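# Switch the wall light off by pushing it down

## Task

Push the wall light switch into its down position, then finish with no part of either arm, hand or wrist-camera cable in contact with the switch.

## Robot and tools

Robot: two arms, left_arm and right_arm, each with a two-finger gripper and a wrist camera. Scene frame: origin at table-top height midway between the nominal arm bases, +x out over the table, +y toward left_arm, +z up. Measured bases: left_arm at (-0.003, +0.296, +0.041) m, right_arm at (-0.015, -0.274, +0.032) m, each turned slightly about z. Hand poses, targets and velocities in results are in each arm's own base frame; the table and fixed cameras use the scene frame. A camera stand sits behind the arms. Contact by a wrist-camera cable counts as the arm touching that thing.

Gripper geometry: fingers point along the gripper's +z, open and close along its y. end_effector_position (m) is the spot between the pads, about 1 cm short of the tips; orientation is end_effector_quat_wxyz.

The 14-number row used by both motion tools: left_arm dx, dy, dz, rx, ry, rz, opening, then the same seven for right_arm. Always all 14, each in [-1, 1], even when one arm stays still. dx..rz are an offset, not a pose: they count from that arm's Hand target as it was when the action or move began, along that arm's base axes; 1.0 equals 0.6 m or 180 degrees; rx, ry, rz form one rotation vector, turning about the Hand target's position. A translation longer than 1.0 is scaled down along its direction. Opening is absolute: +1 fully open (0.093 m), -1 closed. Six zeros re-request the current Hand target; a 0 opening means half-open, so resend the present opening to leave a gripper unchanged.

execute_actions(actions, cameras): actions is a list of actions; each action is a table of up to 15 rows, one per 1/30 s control step (an action lasts 0.5 s); a shorter table repeats its final row. Every row is measured from the action's starting Hand target, not from the row before; the next action starts from the new Hand target, so repeating an offset moves further. cameras: list of names, ["all"], or []; by default images only come with an empty actions list. An empty list also reports the full state and current task.

move(target, speed, blend, opening_speed, grip_force, blocking, cameras): straight-line path(s). target is one 14-number row or a list of up to 15 rows, every row an offset from the same starting Hand targets. speed: path top speed in m/s, 0.002 to 2.9, default 0.25 (rotation up to twice that in rad/s); one value or one per target. blend: corner-rounding radius in m per target, 0 = stop at each. opening_speed: opening change per second on the -1..+1 scale, at least 0.2. grip_force: newtons per pad, 10 to 50 (full, the default), stays set; low values close slowly. blocking=false returns after about 0.5 s while the move continues. All paths finish together; at most 10 s total. No obstacle avoidance. The result adds a move: line with the ending (done = at rest within 10 mm and 2 degrees; off_target, moving, held, fault) and limits (paced = pose clipped, held = steps withheld).

wait(seconds 0 to 10, cameras): let time pass holding commands; a running move continues. stop(cameras): brake the running move. zoom_image(camera, region=[x0, y0, x1, y1] pixels, top-left origin, at most 504 by 504): enlarge part of that camera's latest image. finished_scene(scene): the current scene's number; ends it irreversibly, so call only once the switch is down and nothing touches it.

Cameras: cam_head_left, cam_head_right, cam_high, cam_low (504x504 each), cam_left_wrist, cam_right_wrist (896x504).

Reading results: Hand target is the last commanded pose after clipping; the gripper often rests short of it, and only a new command (even all zeros) pursues it again; if still short, send the gap as an offset. Tool commands shows present commands. grip_measured is the finger motor on the opening scale (pads meet near -0.94). Joint positions list waist, shoulder, elbow, wrist pitch, wrist yaw, wrist roll (rad), then opening in m. Ranges: waist -2.618..3.054, shoulder 0..3.142, elbow 0..3.142 (straight at 2.901), wrist pitch and yaw -1.571..1.571, roll -2.094..2.094. Joint torques follow that order, include gravity, carry offsets and noise; the first three wrap at ±28 N m. Joint velocities may say within noise. Motor temperatures: MOTOR HOT from 75 °C; at 90 °C that arm folds and idles; at 100 °C it goes limp.

Motion quirks: commanded orientation is clipped to 40 degrees from the measured one each step. Weight and friction make the hand sag, tilt or stop short, worse when stretched; tiny moves may not happen or go sideways. Check position and tilt after each move and correct. Faster moves lag and overshoot more. Avoid paths near an arm's own base (go around it) since posture can flip.

Cautions: approach the switch slowly; contact force grows with speed and with how far the target lies past the contact. A blocked arm keeps pushing until you command its target back beyond the gripper; then retreat clear of the switch. Never strike the wall or other fixed items hard. Keep the arms, grippers and wrist cameras apart, and keep cables away from the other arm, fixtures and table. Avoid arm stops, long stretched holds and pushing toward unreachable poses (heat).

Each tool is called after "Emit:" by a JSON object that holds its "name" and its "arguments", one argument or row to a line.

## Session

Emit:
{"name": "execute_actions", "arguments": {
  "actions": []
}}

Scene clock: 0.00 s.
left_arm: end_effector_position=(+0.3685, -0.0373, +0.1238) grip_measured=+1.000 end_effector_quat_wxyz=(+0.663, +0.055, +0.747, +0.008) | right_arm: end_effector_position=(+0.3596, -0.0292, +0.1109) grip_measured=+1.000 end_effector_quat_wxyz=(+0.637, +0.065, +0.758, -0.124)
Joint positions: left_arm=[-0.134 1.55 0.215 1.214 -0.072 0.077 0.093] | right_arm=[0.082 1.567 0.2 1.198 0.354 -0.047 0.093]
Joint velocities: within noise
Joint torques (N m): no reading
Motor temperatures (°C): left_arm=[26 36 33 33 25 27 23] | right_arm=[27 34 32 34 23 28 28]
Heat: left arm: 36 °C; right arm: 34 °C.
Hand target: left_arm +0.3712, -0.0377, +0.1348; +0.676, +0.053, +0.735, +0.007 | right_arm +0.3611, -0.0291, +0.1148; +0.642, +0.066, +0.754, -0.123
Tool commands: left_gripper/opening=+1.0 right_gripper/opening=+1.0

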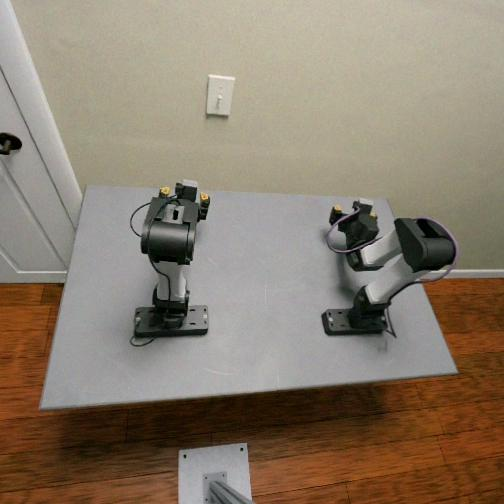

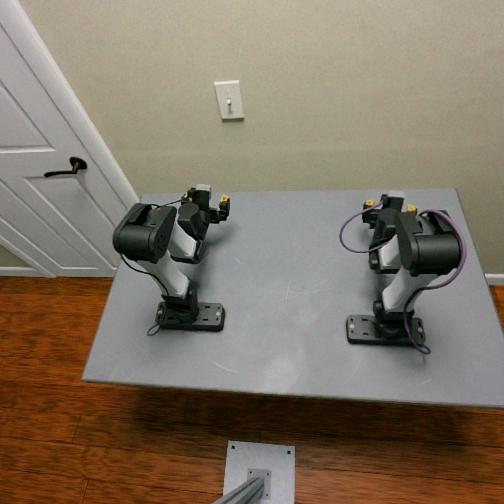

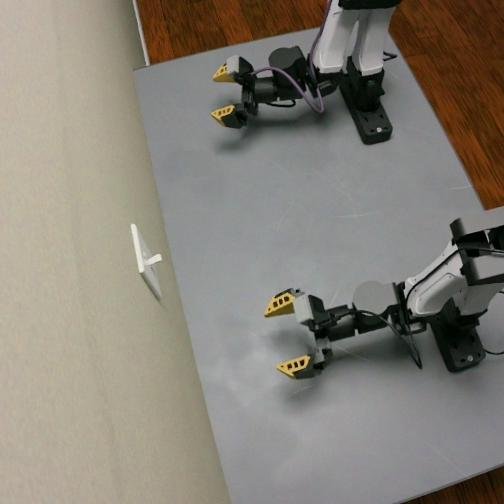

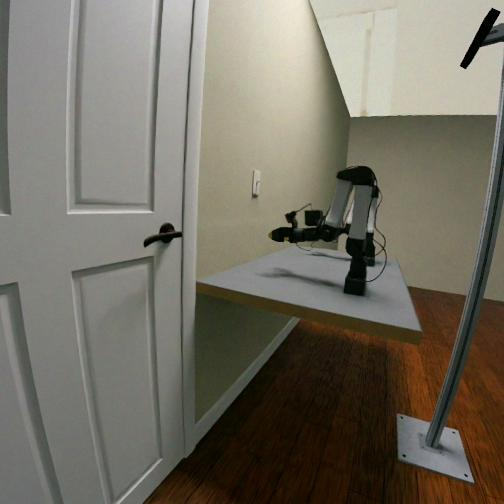

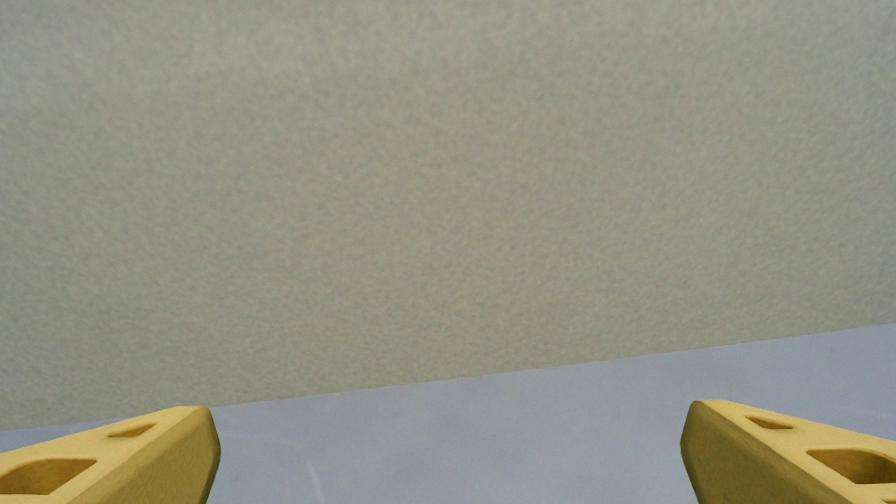

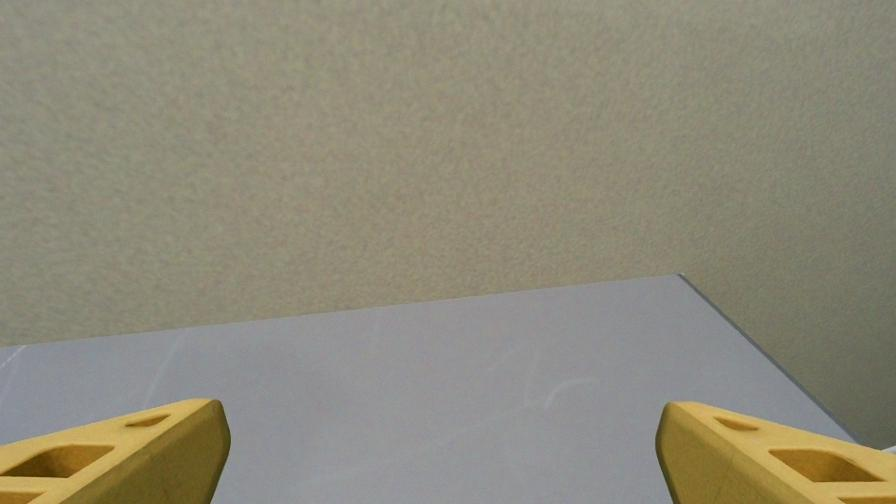

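Emit:
{"name": "zoom_image", "arguments": {
  "camera": "cam_high",
  "region": [110, 200, 210, 320]
}}

Emit:
{"name": "zoom_image", "arguments": {
  "camera": "cam_low",
  "region": [200, 140, 400, 310]
}}

Emit:
{"name": "zoom_image", "arguments": {
  "camera": "cam_head_right",
  "region": [170, 60, 290, 220]
}}

Scaled by 4.200 from the camera's 504x504 image, which has a finer 720x720 frame.

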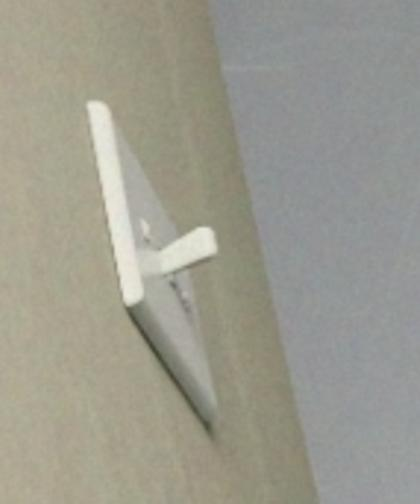

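Scaled by 2.520 from the camera's 504x504 image, which has a finer 720x720 frame.

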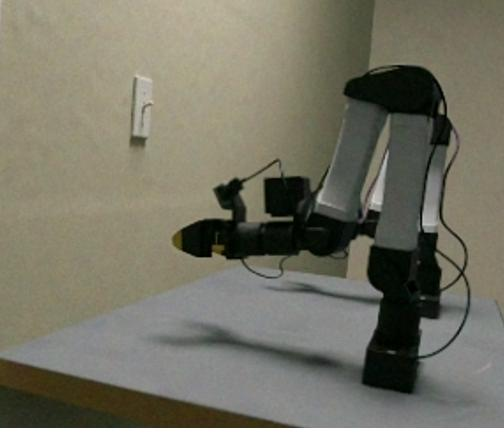

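Scaled by 3.150 from the camera's 504x504 image, which has a finer 720x720 frame.

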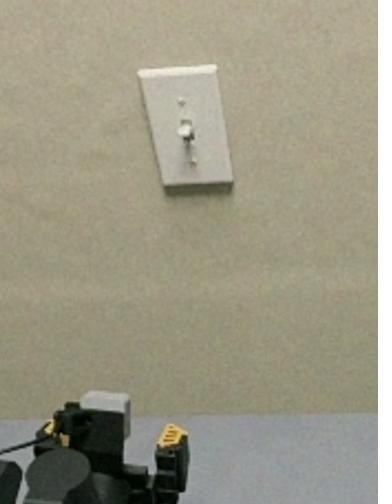

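Emit:
{"name": "move", "arguments": {
  "target": [-0.07,-0.154,0.26,-0.027,-0.0266,0.0207,-0.93,0,0,0,0,0,0,1],
  "opening_speed": 1.5,
  "cameras": ["all"]
}}

Scene clock: 39.43 s.
left_arm: end_effector_position=(+0.3282, -0.1297, +0.2696) grip_measured=-0.929 end_effector_quat_wxyz=(+0.693, +0.020, +0.721, +0.014) | right_arm: end_effector_position=(+0.3596, -0.0292, +0.1109) grip_measured=+1.000 end_effector_quat_wxyz=(+0.637, +0.065, +0.758, -0.124)
Joint positions: left_arm=[-0.677 1.041 0.556 0.434 -0.669 0.017 0.001] | right_arm=[0.082 1.567 0.2 1.198 0.354 -0.047 0.093]
Joint torques (N m): left_arm=[-0.31 -3.37 12.11 1.82 -0.06 -0.34] | right_arm=[-0.25 -5.19 5.56 2.39 0.09 -0.01]
Motor temperatures (°C): left_arm=[26 36 35 39 25 27 23] | right_arm=[27 35 33 44 23 28 28]
Heat: left arm: 39 °C; right arm: 44 °C.
Hand target: left_arm +0.3292, -0.1302, +0.2908; +0.708, +0.000, +0.707, +0.000 | right_arm +0.3611, -0.0291, +0.1148; +0.642, +0.066, +0.754, -0.123
Off the commanded pose: left_arm 0.021 m, 4 deg | right_arm 0.004 m, 1 deg.
move: off_target (left_arm)

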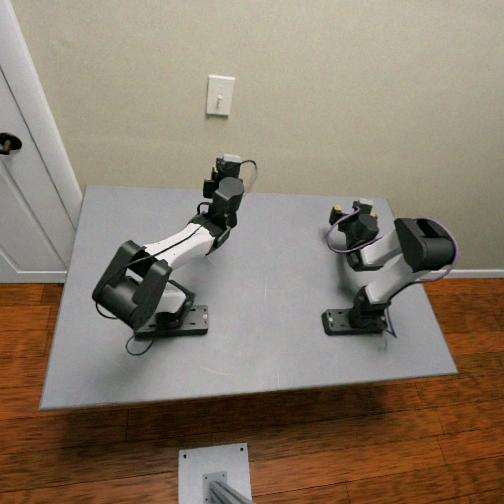

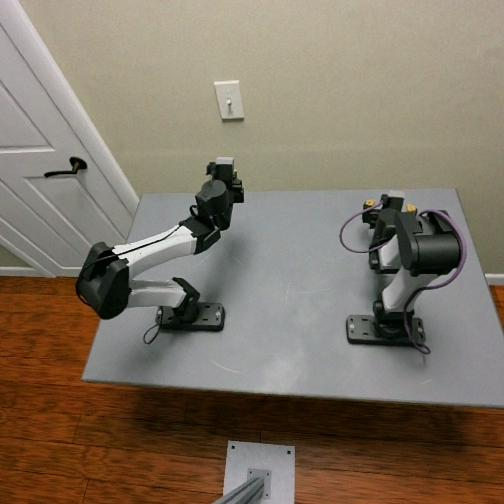

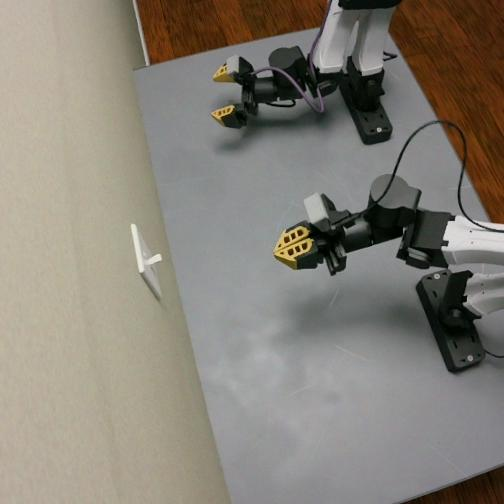

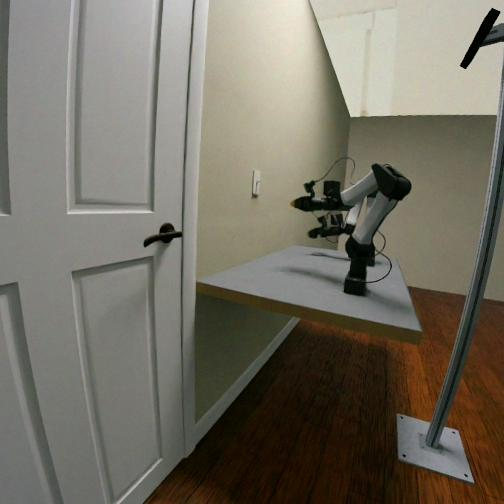

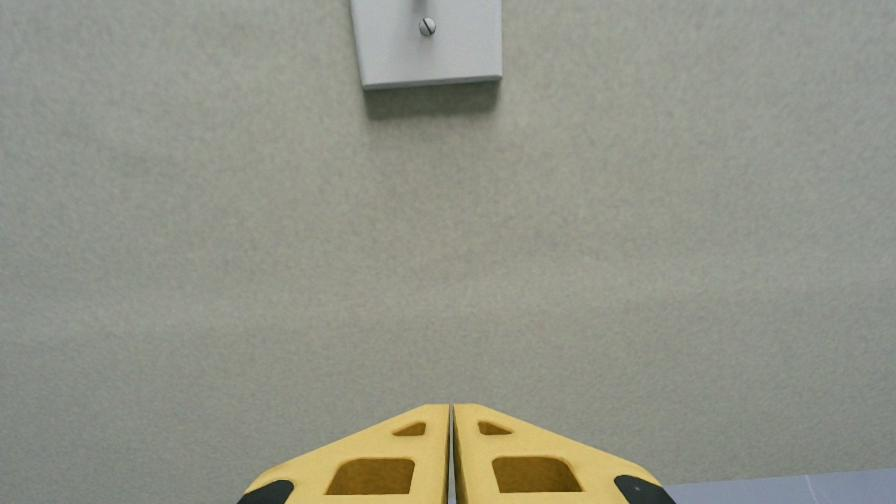

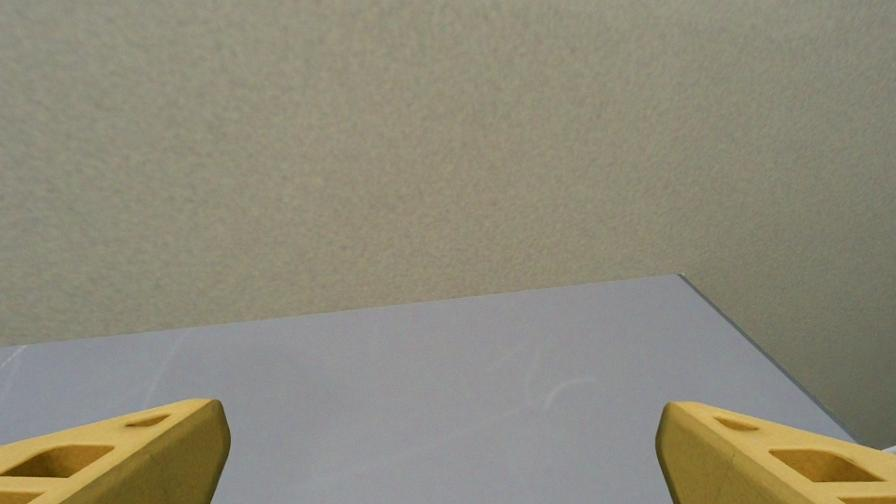

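Emit:
{"name": "move", "arguments": {
  "target": [0,0.015,0.167,0,0,0,-0.93,0,0,0,0,0,0,1],
  "cameras": ["all"]
}}

Scene clock: 50.13 s.
left_arm: end_effector_position=(+0.3289, -0.1213, +0.3760) grip_measured=-0.929 end_effector_quat_wxyz=(+0.697, +0.011, +0.716, +0.015) | right_arm: end_effector_position=(+0.3596, -0.0292, +0.1109) grip_measured=+1.000 end_effector_quat_wxyz=(+0.637, +0.065, +0.758, -0.124)
Joint positions: left_arm=[-0.651 1.011 0.953 0.024 -0.656 0.016 0.001] | right_arm=[0.082 1.567 0.2 1.198 0.354 -0.047 0.093]
Joint torques (N m): left_arm=[0.54 -2.41 11.43 1.83 0.15 -0.32] | right_arm=[-0.28 -5.19 5.56 2.39 0.09 -0.01]
Heat: left arm: 40 °C; right arm: 44 °C.
Hand target: left_arm +0.3292, -0.1211, +0.3910; +0.708, +0.000, +0.707, +0.000 | right_arm +0.3611, -0.0291, +0.1148; +0.642, +0.066, +0.754, -0.123
Off the commanded pose: left_arm 0.015 m, 3 deg | right_arm 0.004 m, 1 deg.
move: off_target (left_arm)

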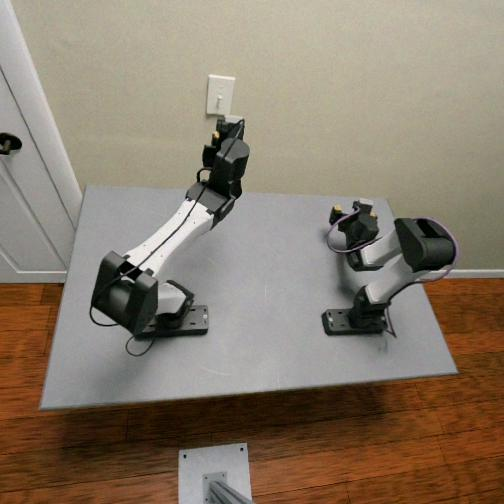

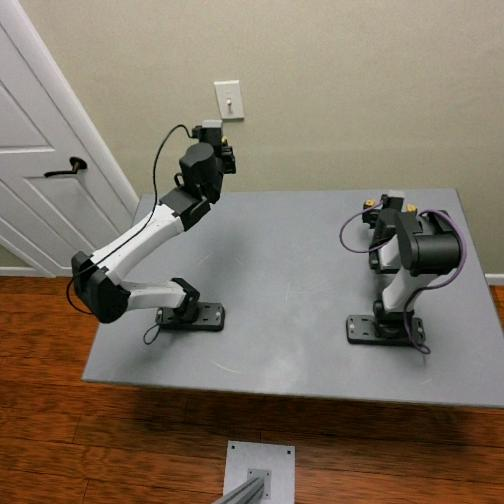

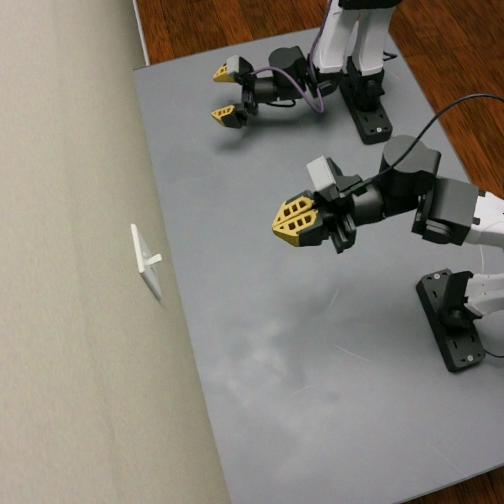

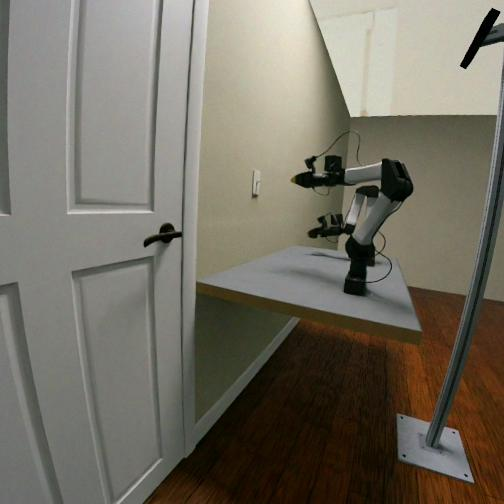

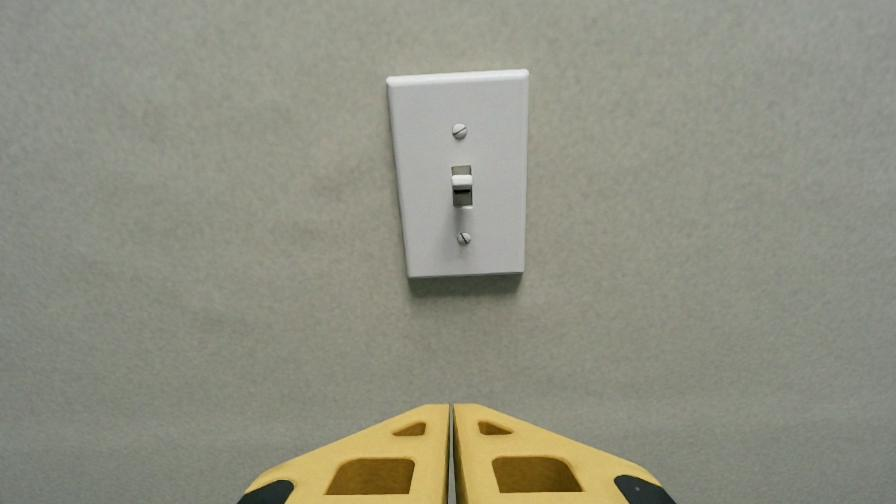

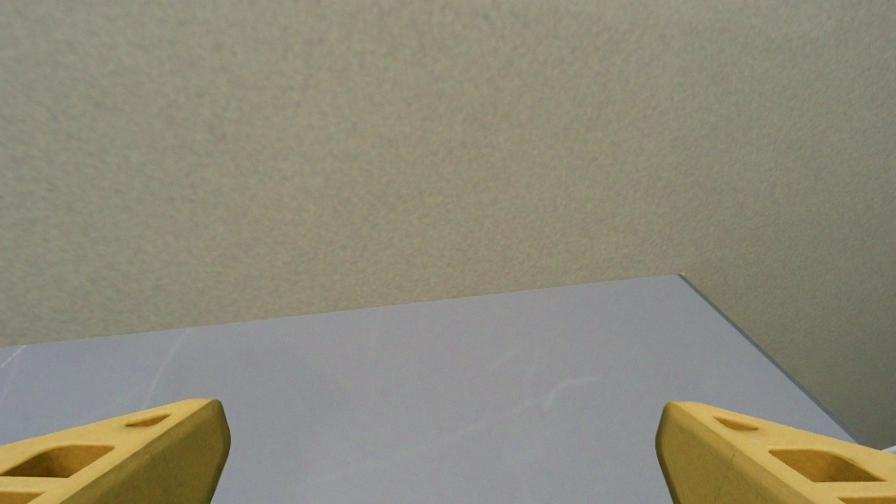

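Emit:
{"name": "move", "arguments": {
  "target": [0.2215,-0.008,0.077,0,0,0,-0.93,0,0,0,0,0,0,1],
  "cameras": ["cam_left_wrist","cam_high","cam_low","cam_head_right"]
}}

Emit:
{"name": "zoom_image", "arguments": {
  "camera": "cam_high",
  "region": [110, 180, 260, 310]
}}

Emit:
{"name": "zoom_image", "arguments": {
  "camera": "cam_low",
  "region": [220, 130, 320, 220]
}}

Scene clock: 80.57 s.
left_arm: end_effector_position=(+0.4616, -0.1263, +0.4179) grip_measured=-0.929 end_effector_quat_wxyz=(+0.693, +0.010, +0.720, +0.014) | right_arm: end_effector_position=(+0.3596, -0.0292, +0.1109) grip_measured=+1.000 end_effector_quat_wxyz=(+0.637, +0.065, +0.758, -0.124)
Joint positions: left_arm=[-0.409 1.49 1.453 -0.005 -0.415 0.016 0.001] | right_arm=[0.082 1.567 0.2 1.198 0.354 -0.047 0.093]
Joint torques (N m): left_arm=[0.47 -6.97 12.34 1.94 0.15 -0.32] | right_arm=[-0.27 -5.19 5.56 2.39 0.09 -0.01]
Motor temperatures (°C): left_arm=[25 35 45 39 24 26 23] | right_arm=[27 35 34 45 23 27 28]
Heat: left arm: 45 °C; right arm: 45 °C.
Hand target: left_arm +0.4621, -0.1260, +0.4371; +0.707, +0.000, +0.707, +0.000 | right_arm +0.3611, -0.0291, +0.1148; +0.642, +0.066, +0.754, -0.123
Off the commanded pose: left_arm 0.019 m, 3 deg | right_arm 0.004 m, 1 deg.
move: off_target (left_arm)
Images, in order (width x height): cam_head_right 504x504, cam_high 504x504, cam_low 504x504, cam_left_wrist 896x504.

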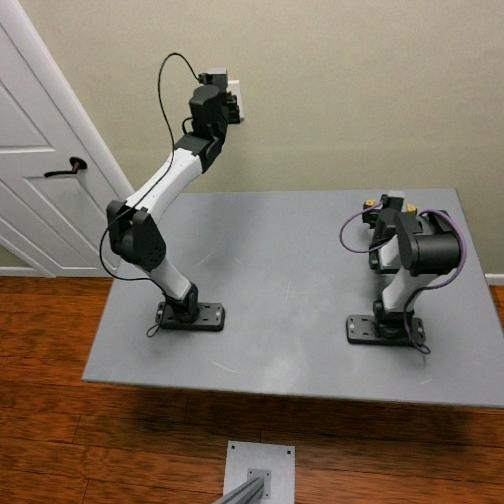

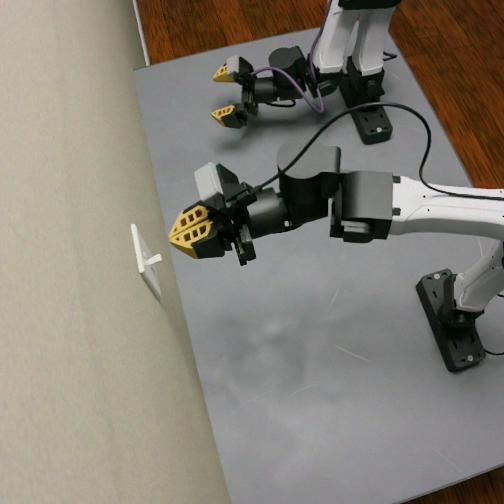

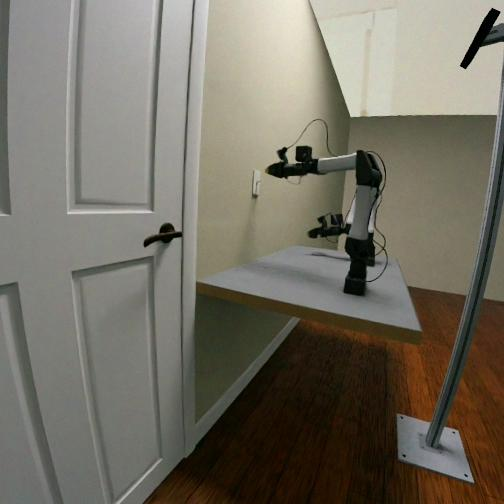

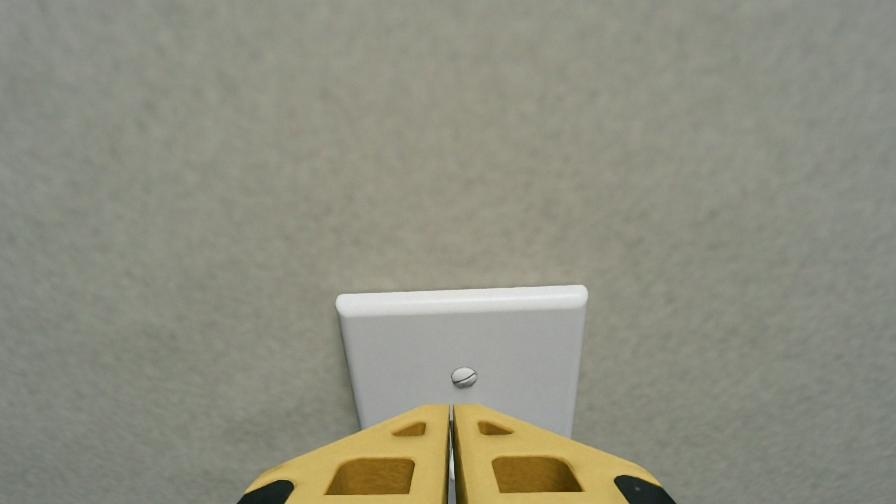

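Scaled by 3.360 from the camera's 504x504 image, which has a finer 720x720 frame.

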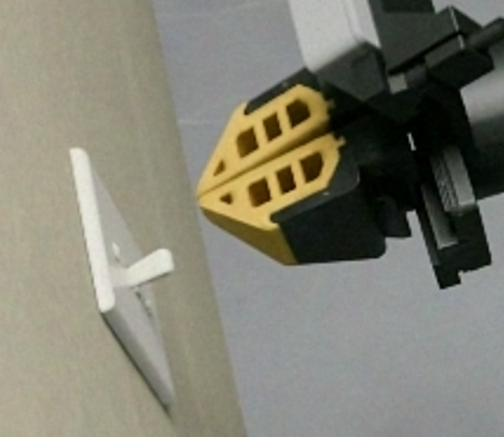

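Scaled by 5.040 from the camera's 504x504 image, which has a finer 720x720 frame.

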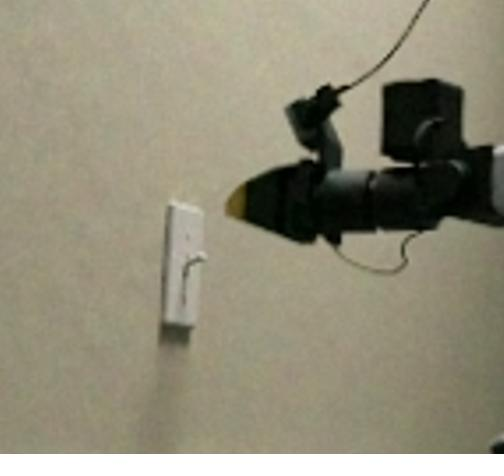

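Emit:
{"name": "move", "arguments": {
  "target": [0.053,-0.006,0,0,0,0,-0.93,0,0,0,0,0,0,1],
  "speed": 0.12,
  "cameras": ["cam_left_wrist","cam_high","cam_low"]
}}

Emit:
{"name": "zoom_image", "arguments": {
  "camera": "cam_high",
  "region": [110, 180, 260, 310]
}}

Emit:
{"name": "zoom_image", "arguments": {
  "camera": "cam_low",
  "region": [220, 130, 320, 220]
}}

Scene clock: 90.60 s.
left_arm: end_effector_position=(+0.4932, -0.1298, +0.4168) grip_measured=-0.929 end_effector_quat_wxyz=(+0.692, +0.010, +0.722, +0.014) | right_arm: end_effector_position=(+0.3596, -0.0292, +0.1109) grip_measured=+1.000 end_effector_quat_wxyz=(+0.637, +0.065, +0.758, -0.124)
Joint positions: left_arm=[-0.383 1.605 1.565 -0.006 -0.389 0.016 0.001] | right_arm=[0.082 1.567 0.2 1.198 0.354 -0.047 0.093]
Joint torques (N m): left_arm=[0.44 -8.2 12.52 1.98 0.15 -0.3] | right_arm=[-0.24 -5.19 5.56 2.39 0.09 -0.01]
Heat: left arm: 46 °C; right arm: 46 °C.
Hand target: left_arm +0.4939, -0.1296, +0.4372; +0.708, +0.000, +0.707, +0.000 | right_arm +0.3611, -0.0291, +0.1148; +0.642, +0.066, +0.754, -0.123
Off the commanded pose: left_arm 0.020 m, 3 deg | right_arm 0.004 m, 1 deg.
move: off_target (left_arm)
Images, in order (width x height): cam_high 504x504, cam_low 504x504, cam_left_wrist 896x504.

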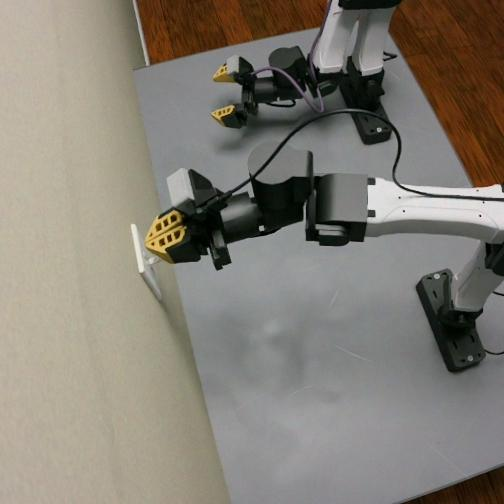

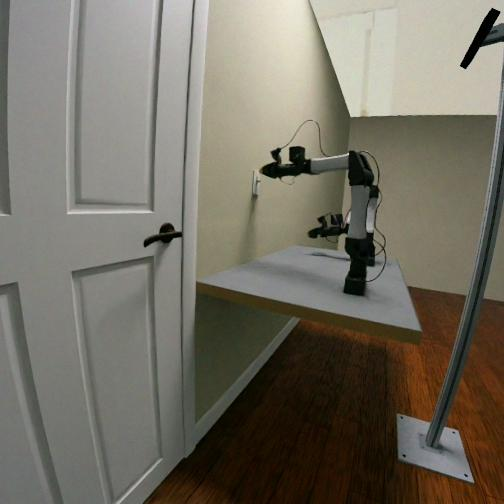

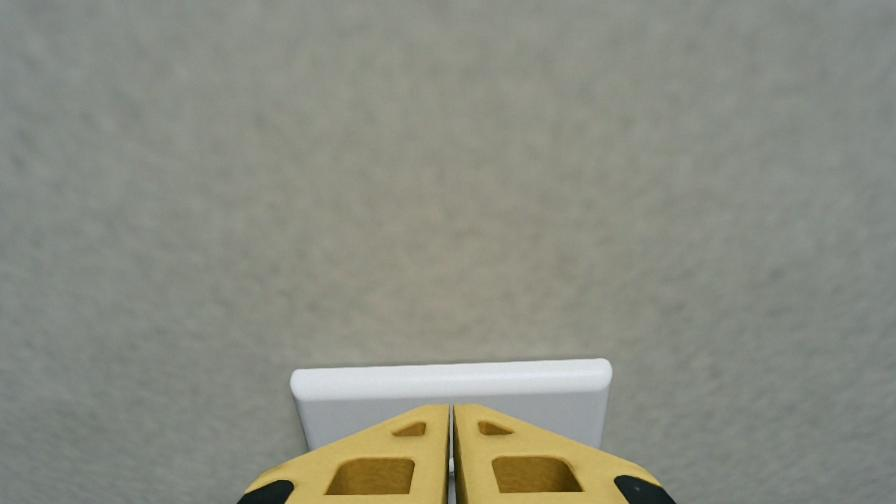

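Scaled by 3.360 from the camera's 504x504 image, which has a finer 720x720 frame.

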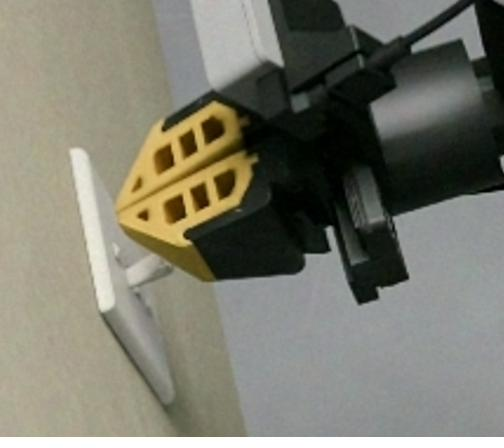

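Scaled by 5.040 from the camera's 504x504 image, which has a finer 720x720 frame.

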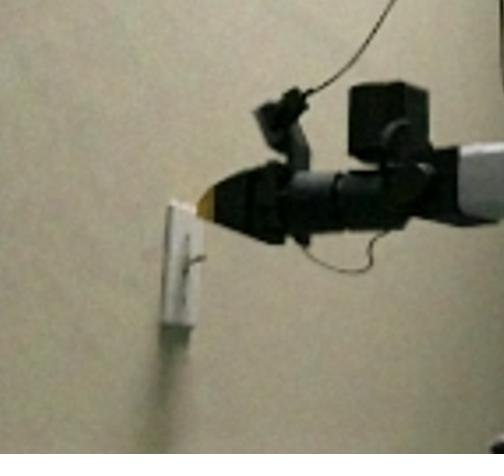

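Emit:
{"name": "move", "arguments": {
  "target": [0,0,-0.115,0,0,0,-0.93,0,0,0,0,0,0,1],
  "speed": 0.1,
  "cameras": ["cam_left_wrist","cam_high","cam_low"]
}}

Emit:
{"name": "zoom_image", "arguments": {
  "camera": "cam_high",
  "region": [110, 180, 260, 310]
}}

Emit:
{"name": "zoom_image", "arguments": {
  "camera": "cam_low",
  "region": [220, 130, 320, 220]
}}

Scene clock: 98.90 s.
left_arm: end_effector_position=(+0.4947, -0.1308, +0.3848) grip_measured=-0.929 end_effector_quat_wxyz=(+0.725, -0.004, +0.689, -0.001) | right_arm: end_effector_position=(+0.3596, -0.0292, +0.1109) grip_measured=+1.000 end_effector_quat_wxyz=(+0.637, +0.065, +0.758, -0.124)
Joint positions: left_arm=[-0.383 1.593 1.333 0.314 -0.386 0.014 0.001] | right_arm=[0.082 1.567 0.2 1.198 0.354 -0.047 0.093]
Joint torques (N m): left_arm=[0.44 -9.01 6.24 1.48 0.15 -0.31] | right_arm=[-0.25 -5.19 5.53 2.39 0.09 -0.01]
Heat: left arm: 47 °C; right arm: 46 °C.
Hand target: left_arm +0.4939, -0.1296, +0.3682; +0.708, +0.000, +0.707, +0.000 | right_arm +0.3611, -0.0291, +0.1148; +0.642, +0.066, +0.754, -0.123
Off the commanded pose: left_arm 0.017 m, 3 deg | right_arm 0.004 m, 1 deg.
move: off_target (left_arm)
Images, in order (width x height): cam_high 504x504, cam_low 504x504, cam_left_wrist 896x504.

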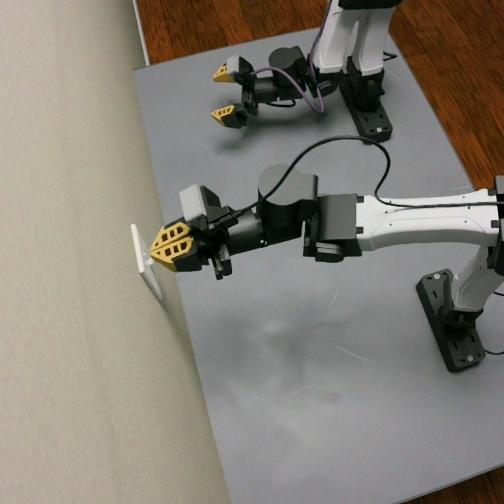

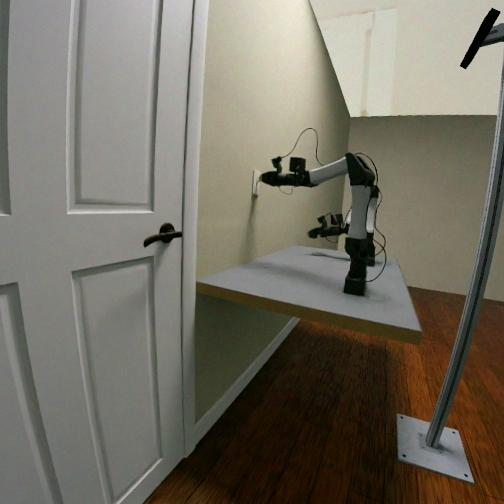

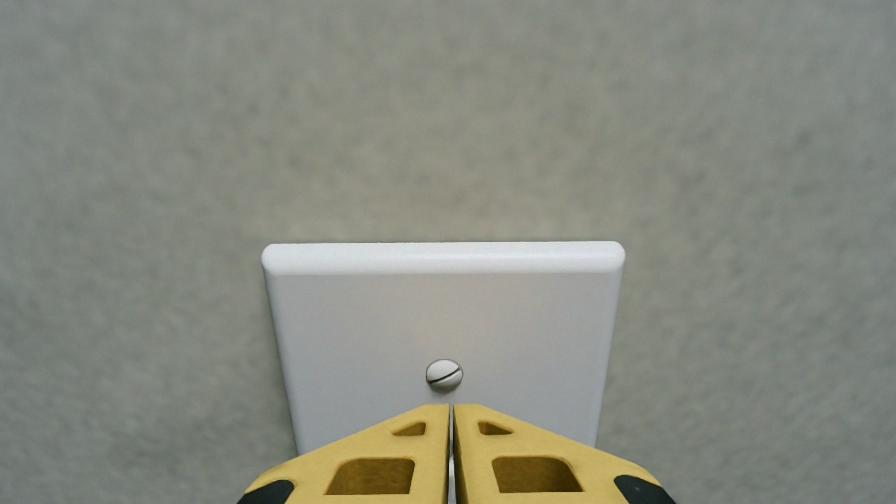

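Scaled by 3.360 from the camera's 504x504 image, which has a finer 720x720 frame.

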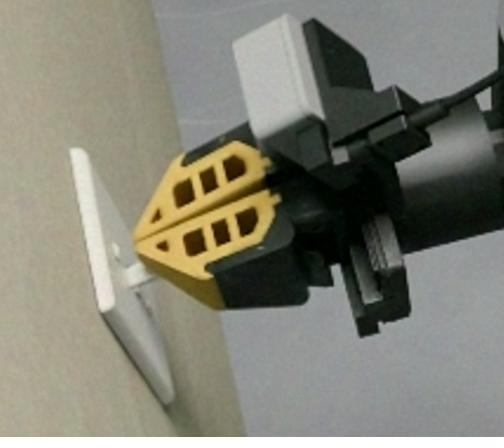

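Scaled by 5.040 from the camera's 504x504 image, which has a finer 720x720 frame.

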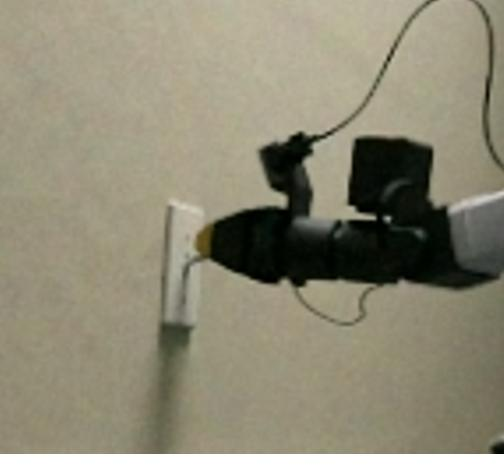

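Emit:
{"name": "move", "arguments": {
  "target": [0,0,-0.075,0,0,0,-0.93,0,0,0,0,0,0,1],
  "speed": 0.08,
  "cameras": ["cam_left_wrist","cam_high","cam_low"]
}}

Emit:
{"name": "zoom_image", "arguments": {
  "camera": "cam_high",
  "region": [110, 180, 260, 310]
}}

Emit:
{"name": "zoom_image", "arguments": {
  "camera": "cam_low",
  "region": [220, 130, 320, 220]
}}

Scene clock: 104.40 s.
left_arm: end_effector_position=(+0.4891, -0.1294, +0.3626) grip_measured=-0.929 end_effector_quat_wxyz=(+0.746, -0.011, +0.666, -0.012) | right_arm: end_effector_position=(+0.3596, -0.0292, +0.1109) grip_measured=+1.000 end_effector_quat_wxyz=(+0.637, +0.065, +0.758, -0.124)
Joint positions: left_arm=[-0.383 1.589 1.178 0.533 -0.381 0.013 0.001] | right_arm=[0.082 1.567 0.2 1.198 0.354 -0.047 0.093]
Joint torques (N m): left_arm=[0.49 -6.61 5.35 1 0.11 -0.25] | right_arm=[-0.28 -5.19 5.56 2.38 0.1 -0.01]
Heat: left arm: 45 °C; right arm: 46 °C.
Hand target: left_arm +0.4939, -0.1295, +0.3231; +0.708, +0.000, +0.707, +0.000 | right_arm +0.3611, -0.0291, +0.1148; +0.642, +0.066, +0.754, -0.123
Off the commanded pose: left_arm 0.040 m, 7 deg | right_arm 0.004 m, 1 deg.
move: off_target (left_arm)
Images, in order (width x height): cam_high 504x504, cam_low 504x504, cam_left_wrist 896x504.

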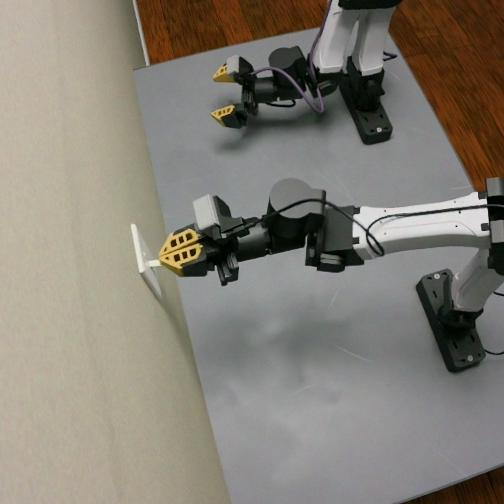

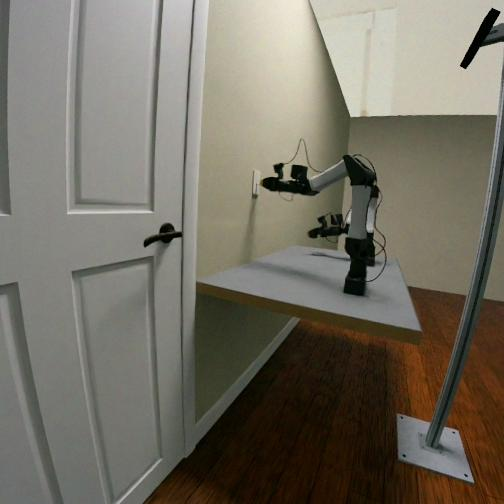

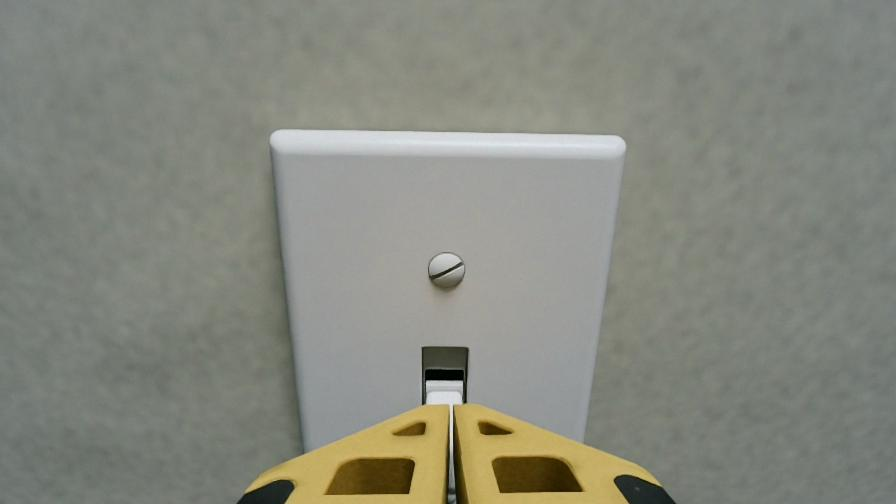

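Scaled by 3.360 from the camera's 504x504 image, which has a finer 720x720 frame.

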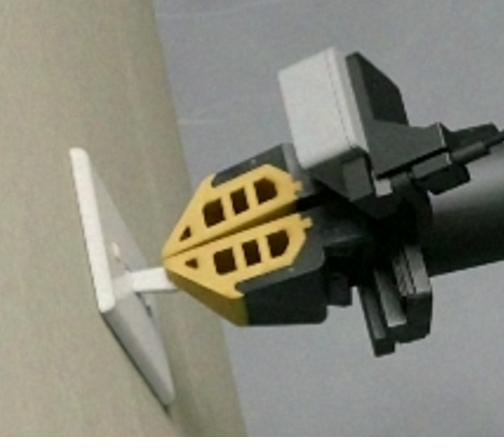

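Scaled by 5.040 from the camera's 504x504 image, which has a finer 720x720 frame.

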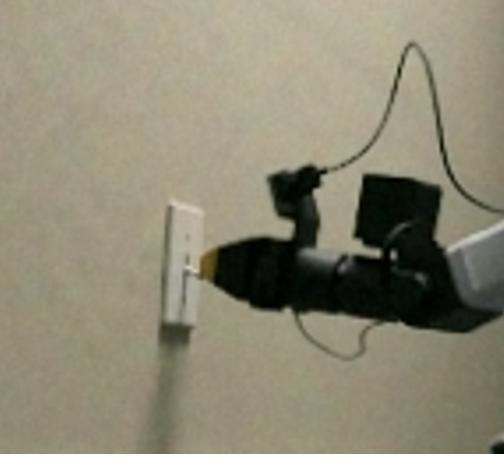

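Emit:
{"name": "move", "arguments": {
  "target": [0.012,0,-0.05,0,0.07,0,-0.93,0,0,0,0,0,0,1],
  "speed": 0.08,
  "cameras": ["cam_left_wrist","cam_high","cam_low"]
}}

Emit:
{"name": "zoom_image", "arguments": {
  "camera": "cam_high",
  "region": [110, 180, 260, 310]
}}

Emit:
{"name": "zoom_image", "arguments": {
  "camera": "cam_low",
  "region": [220, 130, 320, 220]
}}

Scene clock: 111.80 s.
left_arm: end_effector_position=(+0.4907, -0.1283, +0.3617) grip_measured=-0.929 end_effector_quat_wxyz=(+0.708, -0.023, +0.705, -0.023) | right_arm: end_effector_position=(+0.3596, -0.0292, +0.1109) grip_measured=+1.000 end_effector_quat_wxyz=(+0.637, +0.065, +0.758, -0.124)
Joint positions: left_arm=[-0.379 1.576 1.269 0.312 -0.38 -0.063 0.001] | right_arm=[0.082 1.567 0.2 1.198 0.354 -0.047 0.093]
Joint torques (N m): left_arm=[1.16 -3.88 7.17 0.15 0.28 -0.32] | right_arm=[-0.25 -5.18 5.55 2.39 0.09 -0.01]
Heat: left arm: 44 °C; right arm: 46 °C.
Hand target: left_arm +0.5012, -0.1295, +0.2932; +0.626, +0.000, +0.780, +0.000 | right_arm +0.3611, -0.0291, +0.1148; +0.642, +0.066, +0.754, -0.123
Off the commanded pose: left_arm 0.069 m, 13 deg | right_arm 0.004 m, 1 deg.
move: off_target (left_arm)
Images, in order (width x height): cam_high 504x504, cam_low 504x504, cam_left_wrist 896x504.

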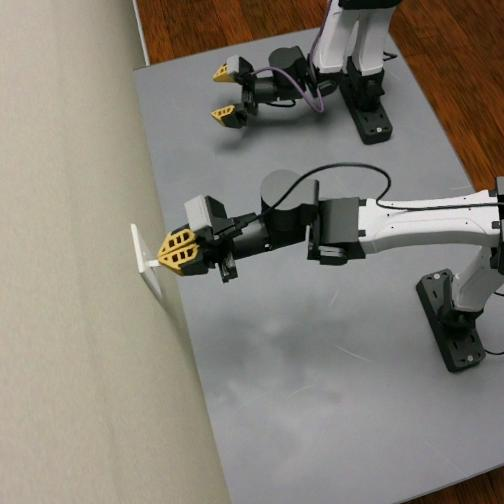

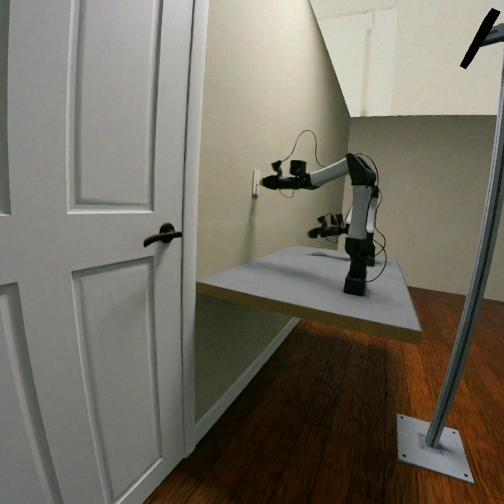

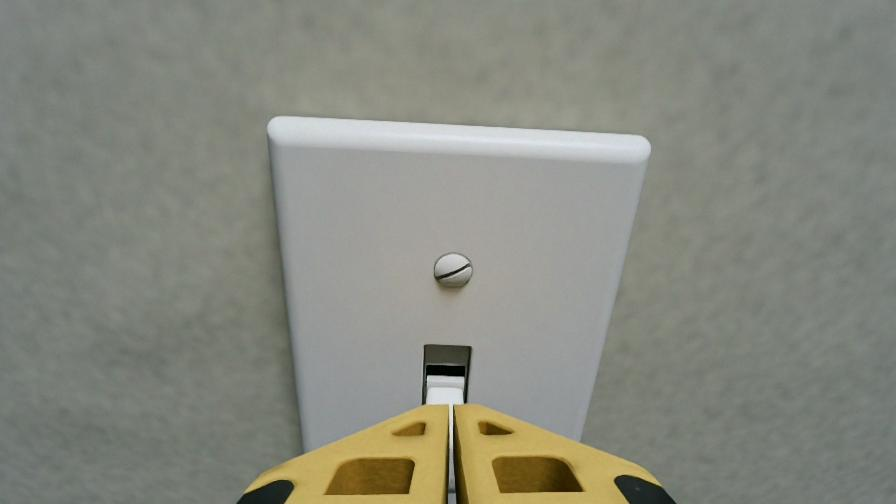

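Scaled by 3.360 from the camera's 504x504 image, which has a finer 720x720 frame.

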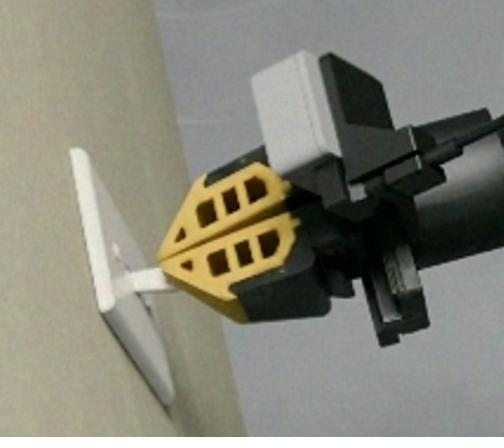

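Scaled by 5.040 from the camera's 504x504 image, which has a finer 720x720 frame.

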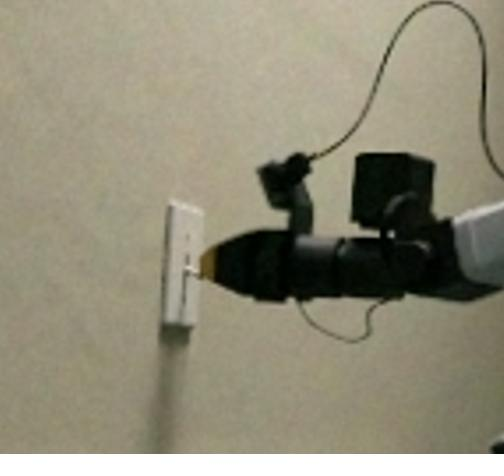

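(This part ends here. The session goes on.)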